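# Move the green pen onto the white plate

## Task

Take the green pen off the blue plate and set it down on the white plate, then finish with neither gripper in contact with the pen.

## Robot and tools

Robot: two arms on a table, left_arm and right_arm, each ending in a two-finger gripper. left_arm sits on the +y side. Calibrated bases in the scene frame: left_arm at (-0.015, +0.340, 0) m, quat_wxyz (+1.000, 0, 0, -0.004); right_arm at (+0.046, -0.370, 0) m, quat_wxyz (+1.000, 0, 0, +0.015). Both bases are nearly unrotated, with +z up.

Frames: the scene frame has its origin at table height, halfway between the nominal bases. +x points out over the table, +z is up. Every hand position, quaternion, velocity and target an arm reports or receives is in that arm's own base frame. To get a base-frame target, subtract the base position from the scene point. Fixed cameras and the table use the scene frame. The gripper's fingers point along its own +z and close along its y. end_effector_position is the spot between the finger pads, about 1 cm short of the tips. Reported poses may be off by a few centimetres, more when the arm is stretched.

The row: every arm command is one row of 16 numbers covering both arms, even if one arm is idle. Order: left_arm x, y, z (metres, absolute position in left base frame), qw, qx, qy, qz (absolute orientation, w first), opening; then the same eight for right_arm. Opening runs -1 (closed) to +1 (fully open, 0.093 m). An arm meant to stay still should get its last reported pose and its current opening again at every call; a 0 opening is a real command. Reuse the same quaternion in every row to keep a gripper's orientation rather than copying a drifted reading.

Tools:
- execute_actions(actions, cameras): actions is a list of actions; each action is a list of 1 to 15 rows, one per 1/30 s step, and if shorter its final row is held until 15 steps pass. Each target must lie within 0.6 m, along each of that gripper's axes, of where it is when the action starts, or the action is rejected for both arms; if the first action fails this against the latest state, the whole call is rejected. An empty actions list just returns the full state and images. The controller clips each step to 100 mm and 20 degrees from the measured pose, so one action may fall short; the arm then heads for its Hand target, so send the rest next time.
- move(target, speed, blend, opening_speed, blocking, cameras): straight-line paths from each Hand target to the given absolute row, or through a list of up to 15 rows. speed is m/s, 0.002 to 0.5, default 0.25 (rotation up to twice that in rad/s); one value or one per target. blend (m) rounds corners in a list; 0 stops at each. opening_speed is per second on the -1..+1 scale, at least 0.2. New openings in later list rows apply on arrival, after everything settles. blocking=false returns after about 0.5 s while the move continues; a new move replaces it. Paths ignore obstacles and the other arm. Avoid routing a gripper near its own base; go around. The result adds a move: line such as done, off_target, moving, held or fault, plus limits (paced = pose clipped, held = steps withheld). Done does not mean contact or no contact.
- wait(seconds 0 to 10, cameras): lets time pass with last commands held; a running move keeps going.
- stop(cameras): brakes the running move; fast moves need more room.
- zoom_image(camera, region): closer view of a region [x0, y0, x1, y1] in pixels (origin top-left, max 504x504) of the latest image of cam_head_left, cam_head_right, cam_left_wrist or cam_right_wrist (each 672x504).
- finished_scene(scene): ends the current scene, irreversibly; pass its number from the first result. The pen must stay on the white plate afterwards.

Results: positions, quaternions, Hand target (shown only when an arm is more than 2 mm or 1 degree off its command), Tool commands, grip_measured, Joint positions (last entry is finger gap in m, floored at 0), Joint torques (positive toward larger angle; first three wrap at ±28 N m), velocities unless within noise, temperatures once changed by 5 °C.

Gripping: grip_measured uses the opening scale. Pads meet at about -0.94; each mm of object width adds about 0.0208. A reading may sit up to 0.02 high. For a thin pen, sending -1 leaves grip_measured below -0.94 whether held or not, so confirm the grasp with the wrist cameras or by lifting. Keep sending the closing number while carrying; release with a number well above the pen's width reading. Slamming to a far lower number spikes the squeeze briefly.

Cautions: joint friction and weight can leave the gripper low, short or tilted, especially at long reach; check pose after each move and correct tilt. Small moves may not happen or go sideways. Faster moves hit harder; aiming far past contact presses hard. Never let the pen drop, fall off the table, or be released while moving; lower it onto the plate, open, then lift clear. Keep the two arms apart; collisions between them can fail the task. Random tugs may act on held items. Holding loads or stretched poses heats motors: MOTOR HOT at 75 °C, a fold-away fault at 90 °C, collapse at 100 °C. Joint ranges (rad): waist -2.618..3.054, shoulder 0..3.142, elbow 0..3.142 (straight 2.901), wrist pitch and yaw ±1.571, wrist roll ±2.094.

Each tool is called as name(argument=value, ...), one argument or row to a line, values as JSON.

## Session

execute_actions(
  actions=[],
)

zoom_image(
  camera="cam_head_right",
  region=[130, 170, 510, 400],
)

Scene clock: 0.00 s.
left_arm: end_effector_position=(+0.4094, -0.1553, +0.2796) grip_measured=+1.000 end_effector_quat_wxyz=(+0.279, +0.476, +0.794, -0.253) | right_arm: end_effector_position=(+0.3157, -0.1342, +0.3667) grip_measured=+1.000 end_effector_quat_wxyz=(+0.631, +0.105, +0.685, -0.348)
Joint positions: left_arm=[-0.113 1.983 2.211 -1.429 0.696 0.832 0.093] | right_arm=[-0.17 0.925 0.815 0.154 0.486 -0.372 0.093]
Joint velocities: within noise
Joint torques (N m): no reading
Motor temperatures (°C): left_arm=[26 27 28 29 26 28 26] | right_arm=[27 28 25 26 26 27 27]
Heat: left arm: 29 °C; right arm: 28 °C.
Hand target: left_arm +0.4084, -0.1550, +0.2835; +0.283, +0.477, +0.793, -0.251 | right_arm +0.3149, -0.1341, +0.3704; +0.633, +0.106, +0.683, -0.348
Tool commands: left_gripper/opening=+1.0 right_gripper/opening=+1.0

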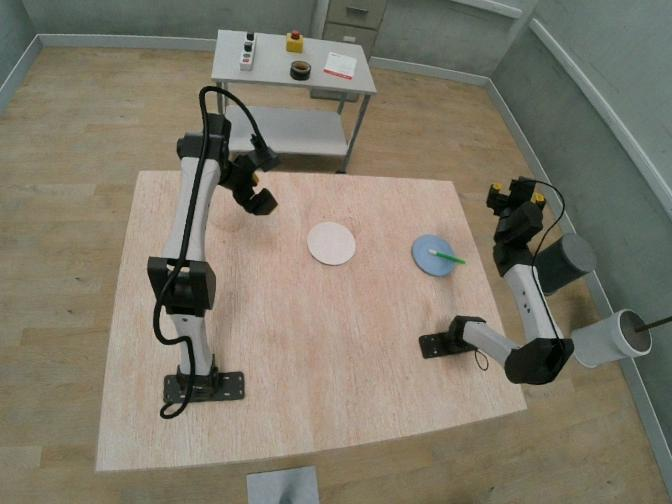

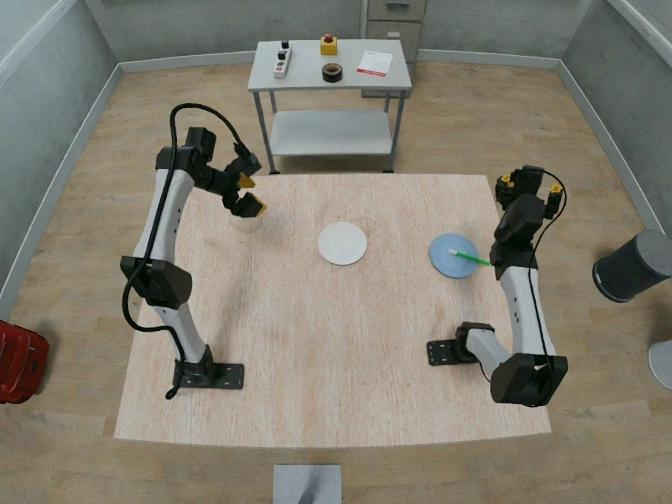

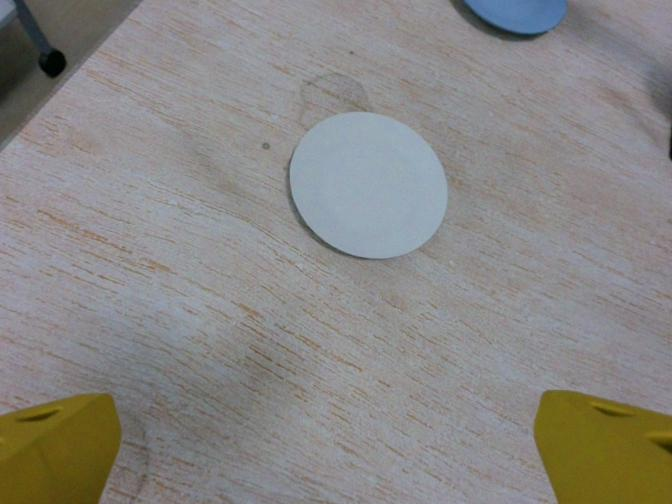

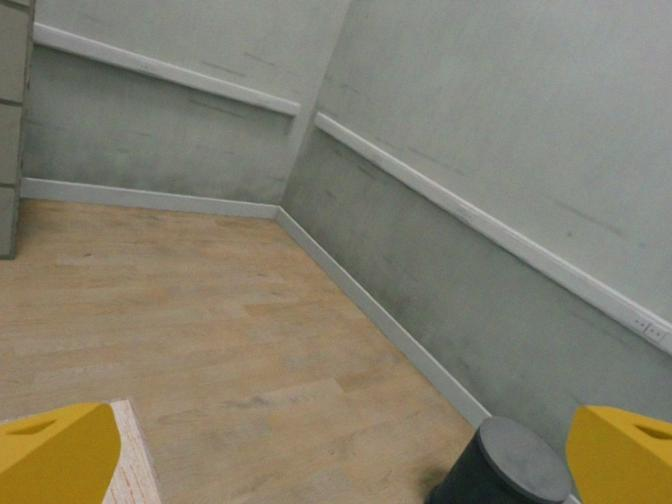

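Scaled by 1.326.

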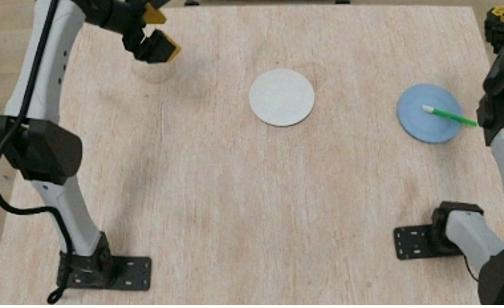

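move(
  target=[0.25,0.08,0.22,0.17,0,0.985,0,1,0.28,-0.12,0.15,0,-0.566,0.824,0,1],
  cameras=["cam_head_right","cam_right_wrist"],
)

Scene clock: 16.03 s.
left_arm: end_effector_position=(+0.2594, +0.0777, +0.2268) grip_measured=+1.000 end_effector_quat_wxyz=(+0.185, +0.016, +0.983, -0.004) | right_arm: end_effector_position=(+0.2766, -0.1168, +0.1467) grip_measured=+1.000 end_effector_quat_wxyz=(+0.009, -0.560, +0.828, +0.004)
Joint positions: left_arm=[0.384 1.308 1.412 -1.332 0.15 0.392 0.093] | right_arm=[-0.411 1.677 1.488 -1.38 -0.02 -1.599 0.093]
Joint torques (N m): left_arm=[0.76 -4.72 4.9 1.18 -0.08 -0.12] | right_arm=[0.58 -6.08 8.13 0.03 0.02 -0.03]
Hand target: left_arm +0.2493, +0.0794, +0.2205; +0.170, +0.003, +0.985, -0.001 | right_arm +0.2786, -0.1194, +0.1517; +0.002, -0.567, +0.824, -0.001
Off the commanded pose: left_arm 0.012 m, 3 deg | right_arm 0.006 m, 1 deg.
move: off_target (left_arm)
Images, in order: cam_head_right, cam_right_wrist.

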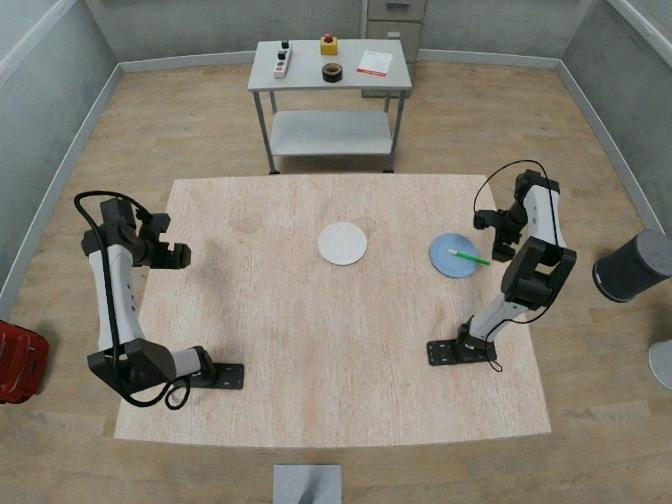

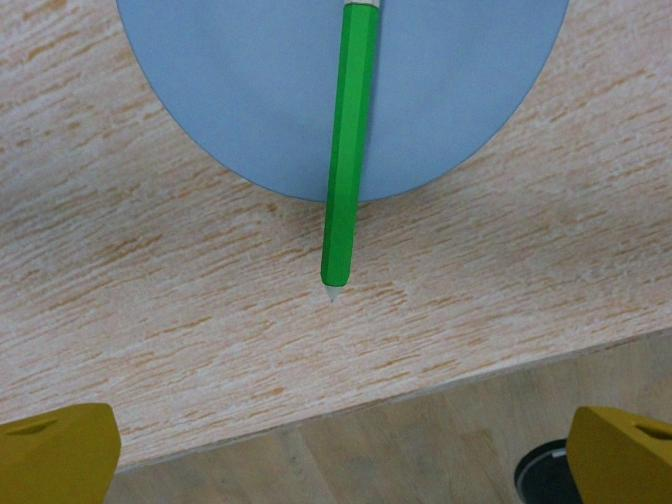

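move(
  target=[
    [0.2493,0.0794,0.2205,0.17,0.003,0.985,0,1,0.274,-0.117,0.06,0,-0.5225,0.8526,0,1],
    [0.2493,0.0794,0.2205,0.17,0.003,0.985,0,1,0.274,-0.117,0.018,0,-0.5225,0.8526,0,1],
  ],
  speed=[0.2,0.1],
  cameras=["cam_head_right","cam_right_wrist"],
)

Scene clock: 27.60 s.
left_arm: end_effector_position=(+0.2592, +0.0781, +0.2267) grip_measured=+1.000 end_effector_quat_wxyz=(+0.184, +0.015, +0.983, -0.003) | right_arm: end_effector_position=(+0.2766, -0.1171, +0.0252) grip_measured=+1.000 end_effector_quat_wxyz=(+0.010, -0.526, +0.851, +0.002)
Joint positions: left_arm=[0.384 1.308 1.412 -1.332 0.147 0.39 0.093] | right_arm=[-0.411 1.757 1.086 -0.891 -0.018 -1.518 0.093]
Joint torques (N m): left_arm=[0.54 -4.72 4.94 1.18 -0.08 -0.12] | right_arm=[0.75 -6.38 3.59 0.55 0.02 0.19]
Hand target: left_arm +0.2495, +0.0793, +0.2206; +0.170, +0.004, +0.985, +0.000 | right_arm +0.2740, -0.1170, +0.0182; +0.000, -0.524, +0.852, +0.000
Off the commanded pose: left_arm 0.012 m, 2 deg | right_arm 0.008 m, 1 deg.
move: off_target (left_arm)
Images, in order: cam_head_right, cam_right_wrist.

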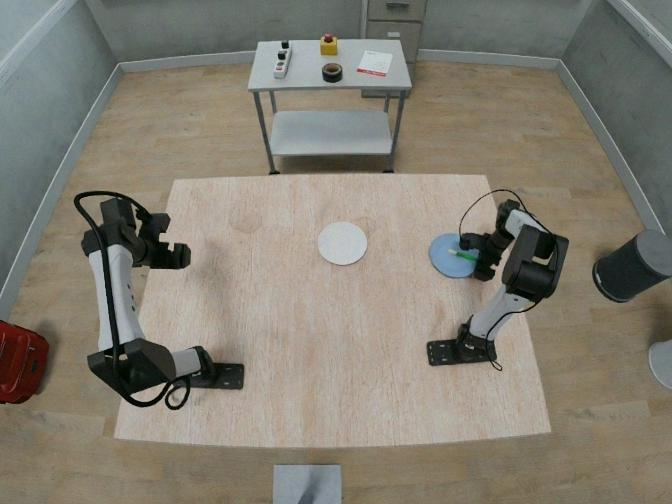

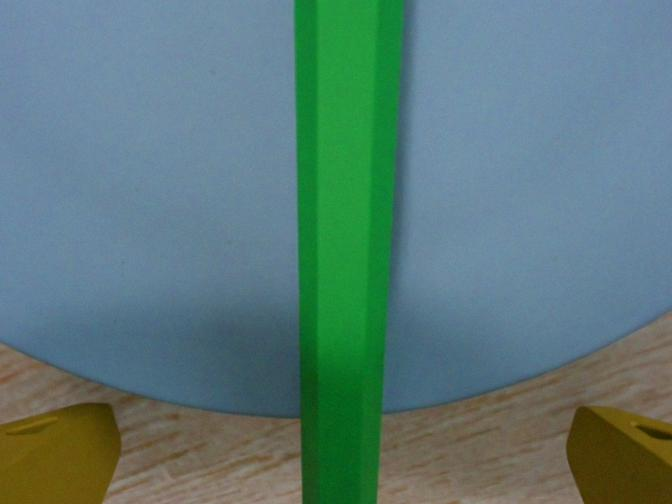

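move(
  target=[
    [0.2493,0.0794,0.2205,0.17,0.003,0.985,0,1,0.273,-0.119,0.008,0,-0.5225,0.8526,0,1],
    [0.2493,0.0794,0.2205,0.17,0.003,0.985,0,1,0.273,-0.119,0.008,0,-0.5225,0.8526,0,-1],
    [0.2493,0.0794,0.2205,0.17,0.003,0.985,0,1,0.275,-0.115,0.11,0,-0.5225,0.8526,0,-1],
    [0.2493,0.0794,0.2205,0.17,0.003,0.985,0,1,0.345,0.291,0.10,0,-0.5225,0.8526,0,-1],
  ],
  speed=[0.1,0.1,0.2,0.25],
  blend=[0,0,0.03,0],
  opening_speed=1.5,
  cameras=["cam_head_right","cam_right_wrist"],
)

zoom_image(
  camera="cam_head_right",
  region=[280, 180, 420, 300],
)

Scene clock: 48.17 s.
left_arm: end_effector_position=(+0.2592, +0.0781, +0.2267) grip_measured=+1.000 end_effector_quat_wxyz=(+0.184, +0.015, +0.983, -0.003) | right_arm: end_effector_position=(+0.3414, +0.2922, +0.0998) grip_measured=-0.853 end_effector_quat_wxyz=(+0.003, -0.531, +0.847, +0.004)
Joint positions: left_arm=[0.384 1.308 1.412 -1.332 0.147 0.389 0.093] | right_arm=[0.705 2.307 2.198 -1.454 -0.008 -0.415 0.004]
Joint torques (N m): left_arm=[0.54 -4.72 4.93 1.18 -0.08 -0.12] | right_arm=[-0.24 -10.82 8.23 0.13 0.05 0.2]
Hand target: left_arm +0.2495, +0.0793, +0.2206; +0.170, +0.003, +0.985, +0.000 | right_arm +0.3460, +0.2895, +0.1001; +0.002, -0.524, +0.851, -0.004
Off the commanded pose: left_arm 0.012 m, 2 deg | right_arm 0.004 m, 1 deg.
move: off_target (left_arm); target 2's new opening was sent with right_arm's hand 0.011 m and 1 deg from that target
Images, in order: cam_head_right, cam_right_wrist.

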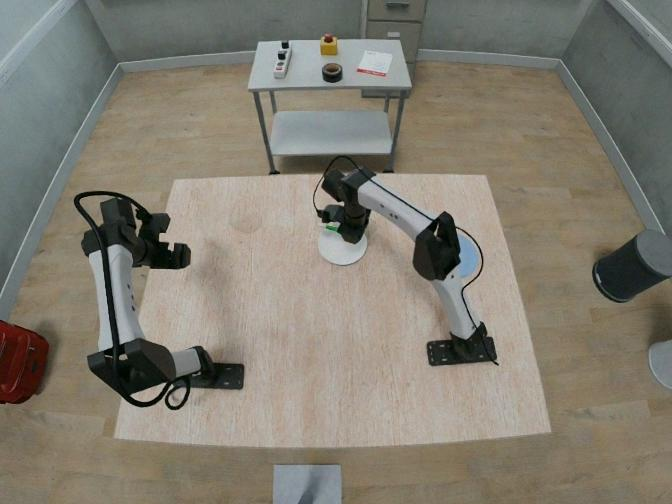

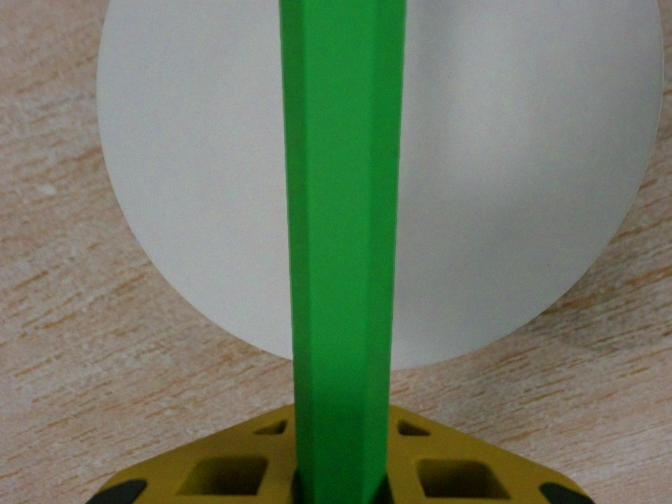

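Scaled by 3.600.

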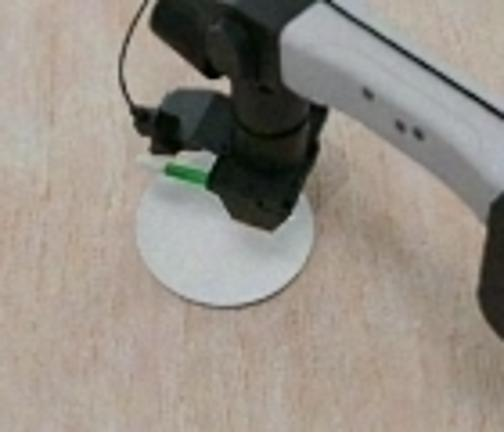

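move(
  target=[0.2493,0.0794,0.2205,0.17,0.003,0.985,0,1,0.336,0.269,0.035,0,-0.5225,0.8526,0,-1],
  speed=0.15,
  cameras=["cam_head_right","cam_right_wrist"],
)

zoom_image(
  camera="cam_head_right",
  region=[280, 180, 420, 300],
)

Scene clock: 60.83 s.
left_arm: end_effector_position=(+0.2592, +0.0781, +0.2267) grip_measured=+1.000 end_effector_quat_wxyz=(+0.184, +0.015, +0.983, -0.003) | right_arm: end_effector_position=(+0.3303, +0.2703, +0.0330) grip_measured=-0.853 end_effector_quat_wxyz=(-0.018, -0.517, +0.856, +0.005)
Joint positions: left_arm=[0.384 1.308 1.412 -1.332 0.147 0.389 0.093] | right_arm=[0.68 2.254 1.843 -1.195 -0.015 -0.408 0.004]
Joint torques (N m): left_arm=[0.55 -4.72 4.94 1.18 -0.08 -0.11] | right_arm=[-0.18 -14.09 3.32 0.73 -0.05 -0.01]
Motor temperatures (°C): left_arm=[26 31 30 31 26 28 26] | right_arm=[27 35 30 27 26 27 27]
Heat: left arm: 31 °C; right arm: 35 °C.
Hand target: left_arm +0.2495, +0.0793, +0.2206; +0.170, +0.003, +0.985, +0.000 | right_arm +0.3353, +0.2701, +0.0351; -0.001, -0.519, +0.855, +0.004
Off the commanded pose: left_arm 0.012 m, 2 deg | right_arm 0.006 m, 2 deg.
move: off_target (left_arm)
Images, in order: cam_head_right, cam_right_wrist.

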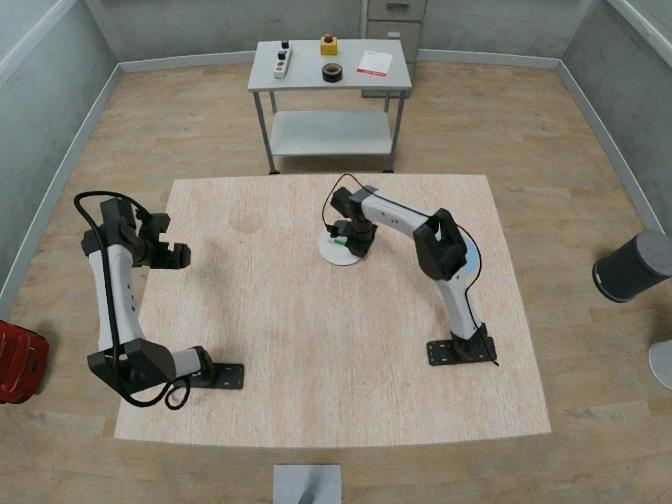

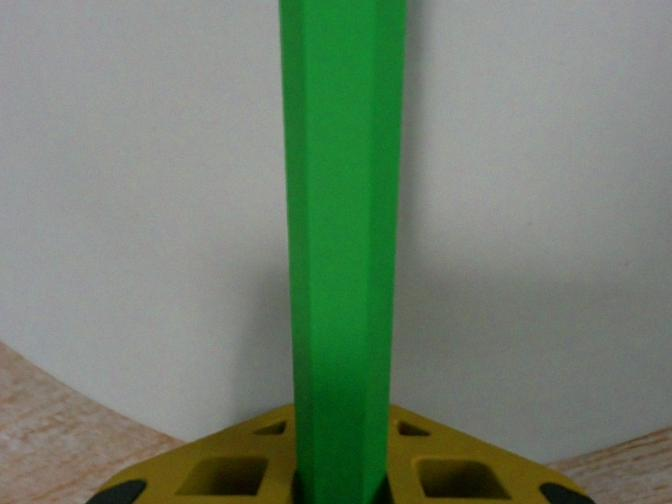

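Scaled by 3.600.

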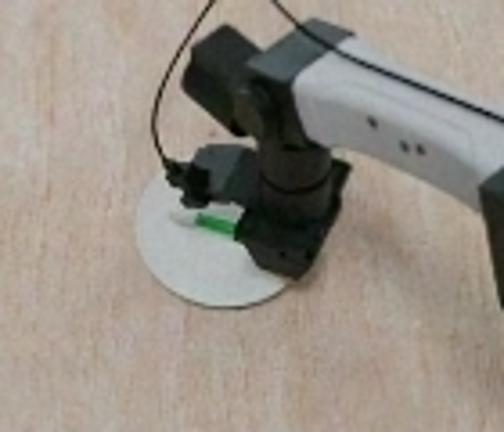

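move(
  target=[0.2493,0.0794,0.2205,0.17,0.003,0.985,0,1,0.336,0.27,0.022,0,-0.5225,0.8526,0,-1],
  speed=0.03,
  cameras=["cam_right_wrist"],
)

Scene clock: 65.30 s.
left_arm: end_effector_position=(+0.2592, +0.0781, +0.2267) grip_measured=+1.000 end_effector_quat_wxyz=(+0.184, +0.015, +0.983, -0.003) | right_arm: end_effector_position=(+0.3297, +0.2699, +0.0307) grip_measured=-0.853 end_effector_quat_wxyz=(-0.015, -0.518, +0.855, +0.006)
Joint positions: left_arm=[0.384 1.308 1.412 -1.332 0.147 0.389 0.093] | right_arm=[0.68 2.245 1.819 -1.172 -0.015 -0.411 0.004]
Joint torques (N m): left_arm=[0.54 -4.72 4.93 1.18 -0.08 -0.11] | right_arm=[-0.02 -11.9 2.77 0.98 0.04 -0.04]
Hand target: left_arm +0.2495, +0.0793, +0.2206; +0.170, +0.003, +0.985, +0.000 | right_arm +0.3356, +0.2697, +0.0222; -0.002, -0.522, +0.853, +0.000
Off the commanded pose: left_arm 0.012 m, 2 deg | right_arm 0.011 m, 2 deg.
move: off_target (left_arm, right_arm)
Images, in order: cam_right_wrist.

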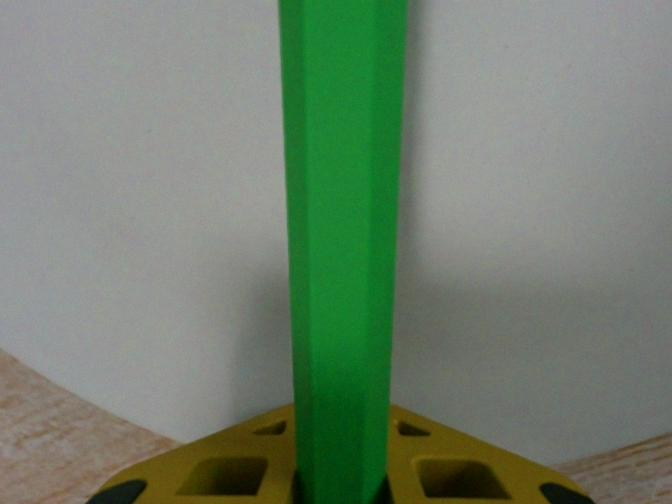

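move(
  target=[0.2493,0.0794,0.2205,0.17,0.003,0.985,0,1,0.336,0.27,0.011,0,-0.5225,0.8526,0,-1],
  speed=0.03,
  cameras=["cam_right_wrist","cam_head_right"],
)

zoom_image(
  camera="cam_head_right",
  region=[280, 180, 420, 300],
)

Scene clock: 70.77 s.
left_arm: end_effector_position=(+0.2592, +0.0781, +0.2267) grip_measured=+1.000 end_effector_quat_wxyz=(+0.184, +0.015, +0.983, -0.003) | right_arm: end_effector_position=(+0.3294, +0.2696, +0.0294) grip_measured=-0.853 end_effector_quat_wxyz=(-0.009, -0.519, +0.855, +0.006)
Joint positions: left_arm=[0.384 1.308 1.412 -1.332 0.147 0.389 0.093] | right_arm=[0.68 2.234 1.795 -1.149 -0.015 -0.411 0.004]
Joint torques (N m): left_arm=[0.54 -4.72 4.94 1.18 -0.07 -0.11] | right_arm=[-0.05 -9.94 2.37 1.19 0.04 -0.04]
Hand target: left_arm +0.2495, +0.0793, +0.2206; +0.170, +0.003, +0.985, +0.000 | right_arm +0.3352, +0.2694, +0.0116; -0.002, -0.522, +0.853, +0.000
Off the commanded pose: left_arm 0.012 m, 2 deg | right_arm 0.020 m, 1 deg.
move: off_target (left_arm, right_arm)
Images, in order: cam_head_right, cam_right_wrist.

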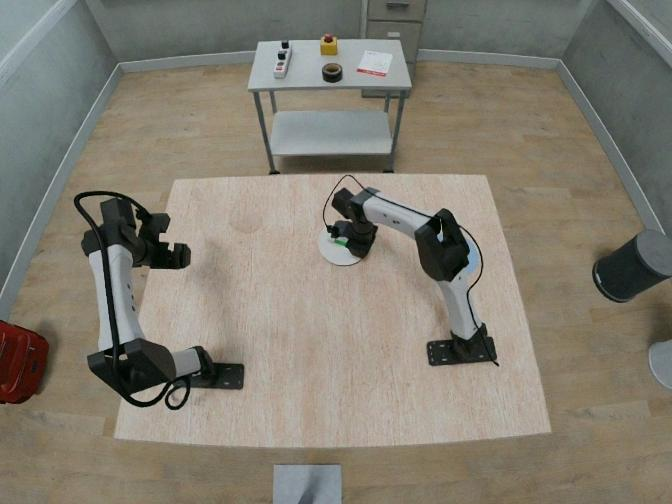

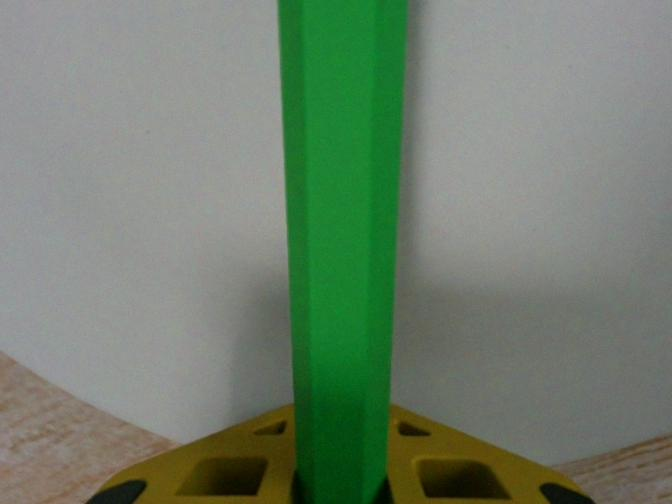

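Scaled by 3.600.

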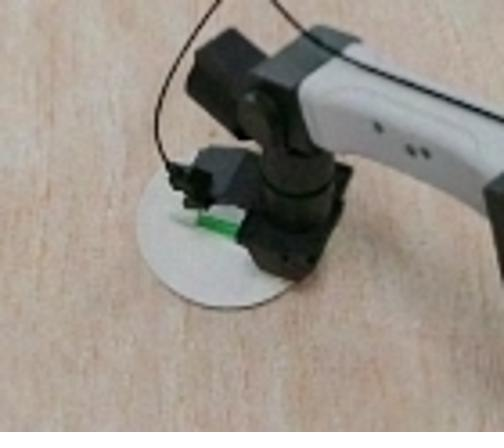

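Contact made (torque dropping, z stuck). Ease, release, retreat.

move(
  target=[
    [0.2493,0.0794,0.2205,0.17,0.003,0.985,0,1,0.333,0.27,0.023,0,-0.5225,0.8526,0,-1],
    [0.2493,0.0794,0.2205,0.17,0.003,0.985,0,1,0.333,0.27,0.023,0,-0.5225,0.8526,0,-0.3],
    [0.2493,0.0794,0.2205,0.17,0.003,0.985,0,1,0.333,0.27,0.12,0,-0.5225,0.8526,0,-0.3],
    [0.2493,0.0794,0.2205,0.17,0.003,0.985,0,1,0.28,0.1,0.17,0,-0.5225,0.8526,0,-0.3],
  ],
  speed=[0.04,0.1,0.1,0.25],
  opening_speed=0.8,
  cameras=["cam_head_right"],
)

zoom_image(
  camera="cam_head_right",
  region=[280, 180, 420, 300],
)

Scene clock: 83.90 s.
left_arm: end_effector_position=(+0.2592, +0.0781, +0.2267) grip_measured=+1.000 end_effector_quat_wxyz=(+0.184, +0.015, +0.983, -0.003) | right_arm: end_effector_position=(+0.2893, +0.1045, +0.1710) grip_measured=-0.302 end_effector_quat_wxyz=(+0.013, -0.518, +0.855, +0.000)
Joint positions: left_arm=[0.384 1.308 1.412 -1.332 0.147 0.389 0.093] | right_arm=[0.343 1.693 1.603 -1.456 -0.006 -0.745 0.031]
Joint torques (N m): left_arm=[0.54 -4.72 4.94 1.18 -0.08 -0.11] | right_arm=[0.21 -8.81 3.75 0.18 -0.02 -0.05]
Hand target: left_arm +0.2495, +0.0793, +0.2206; +0.170, +0.003, +0.985, +0.000 | right_arm +0.2806, +0.0995, +0.1701; +0.000, -0.523, +0.853, -0.003
Off the commanded pose: left_arm 0.012 m, 2 deg | right_arm 0.010 m, 2 deg.
move: off_target (left_arm)
Images, in order: cam_head_right.

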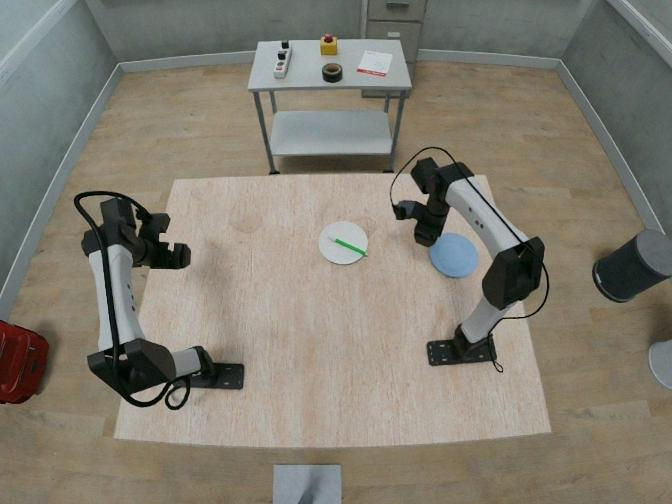

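Scaled by 3.600.

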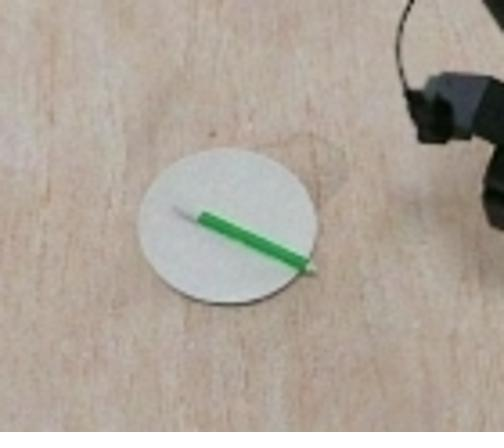

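On plate, stable.

finished_scene(
  scene=2,
)

The scene is finished: the task was done.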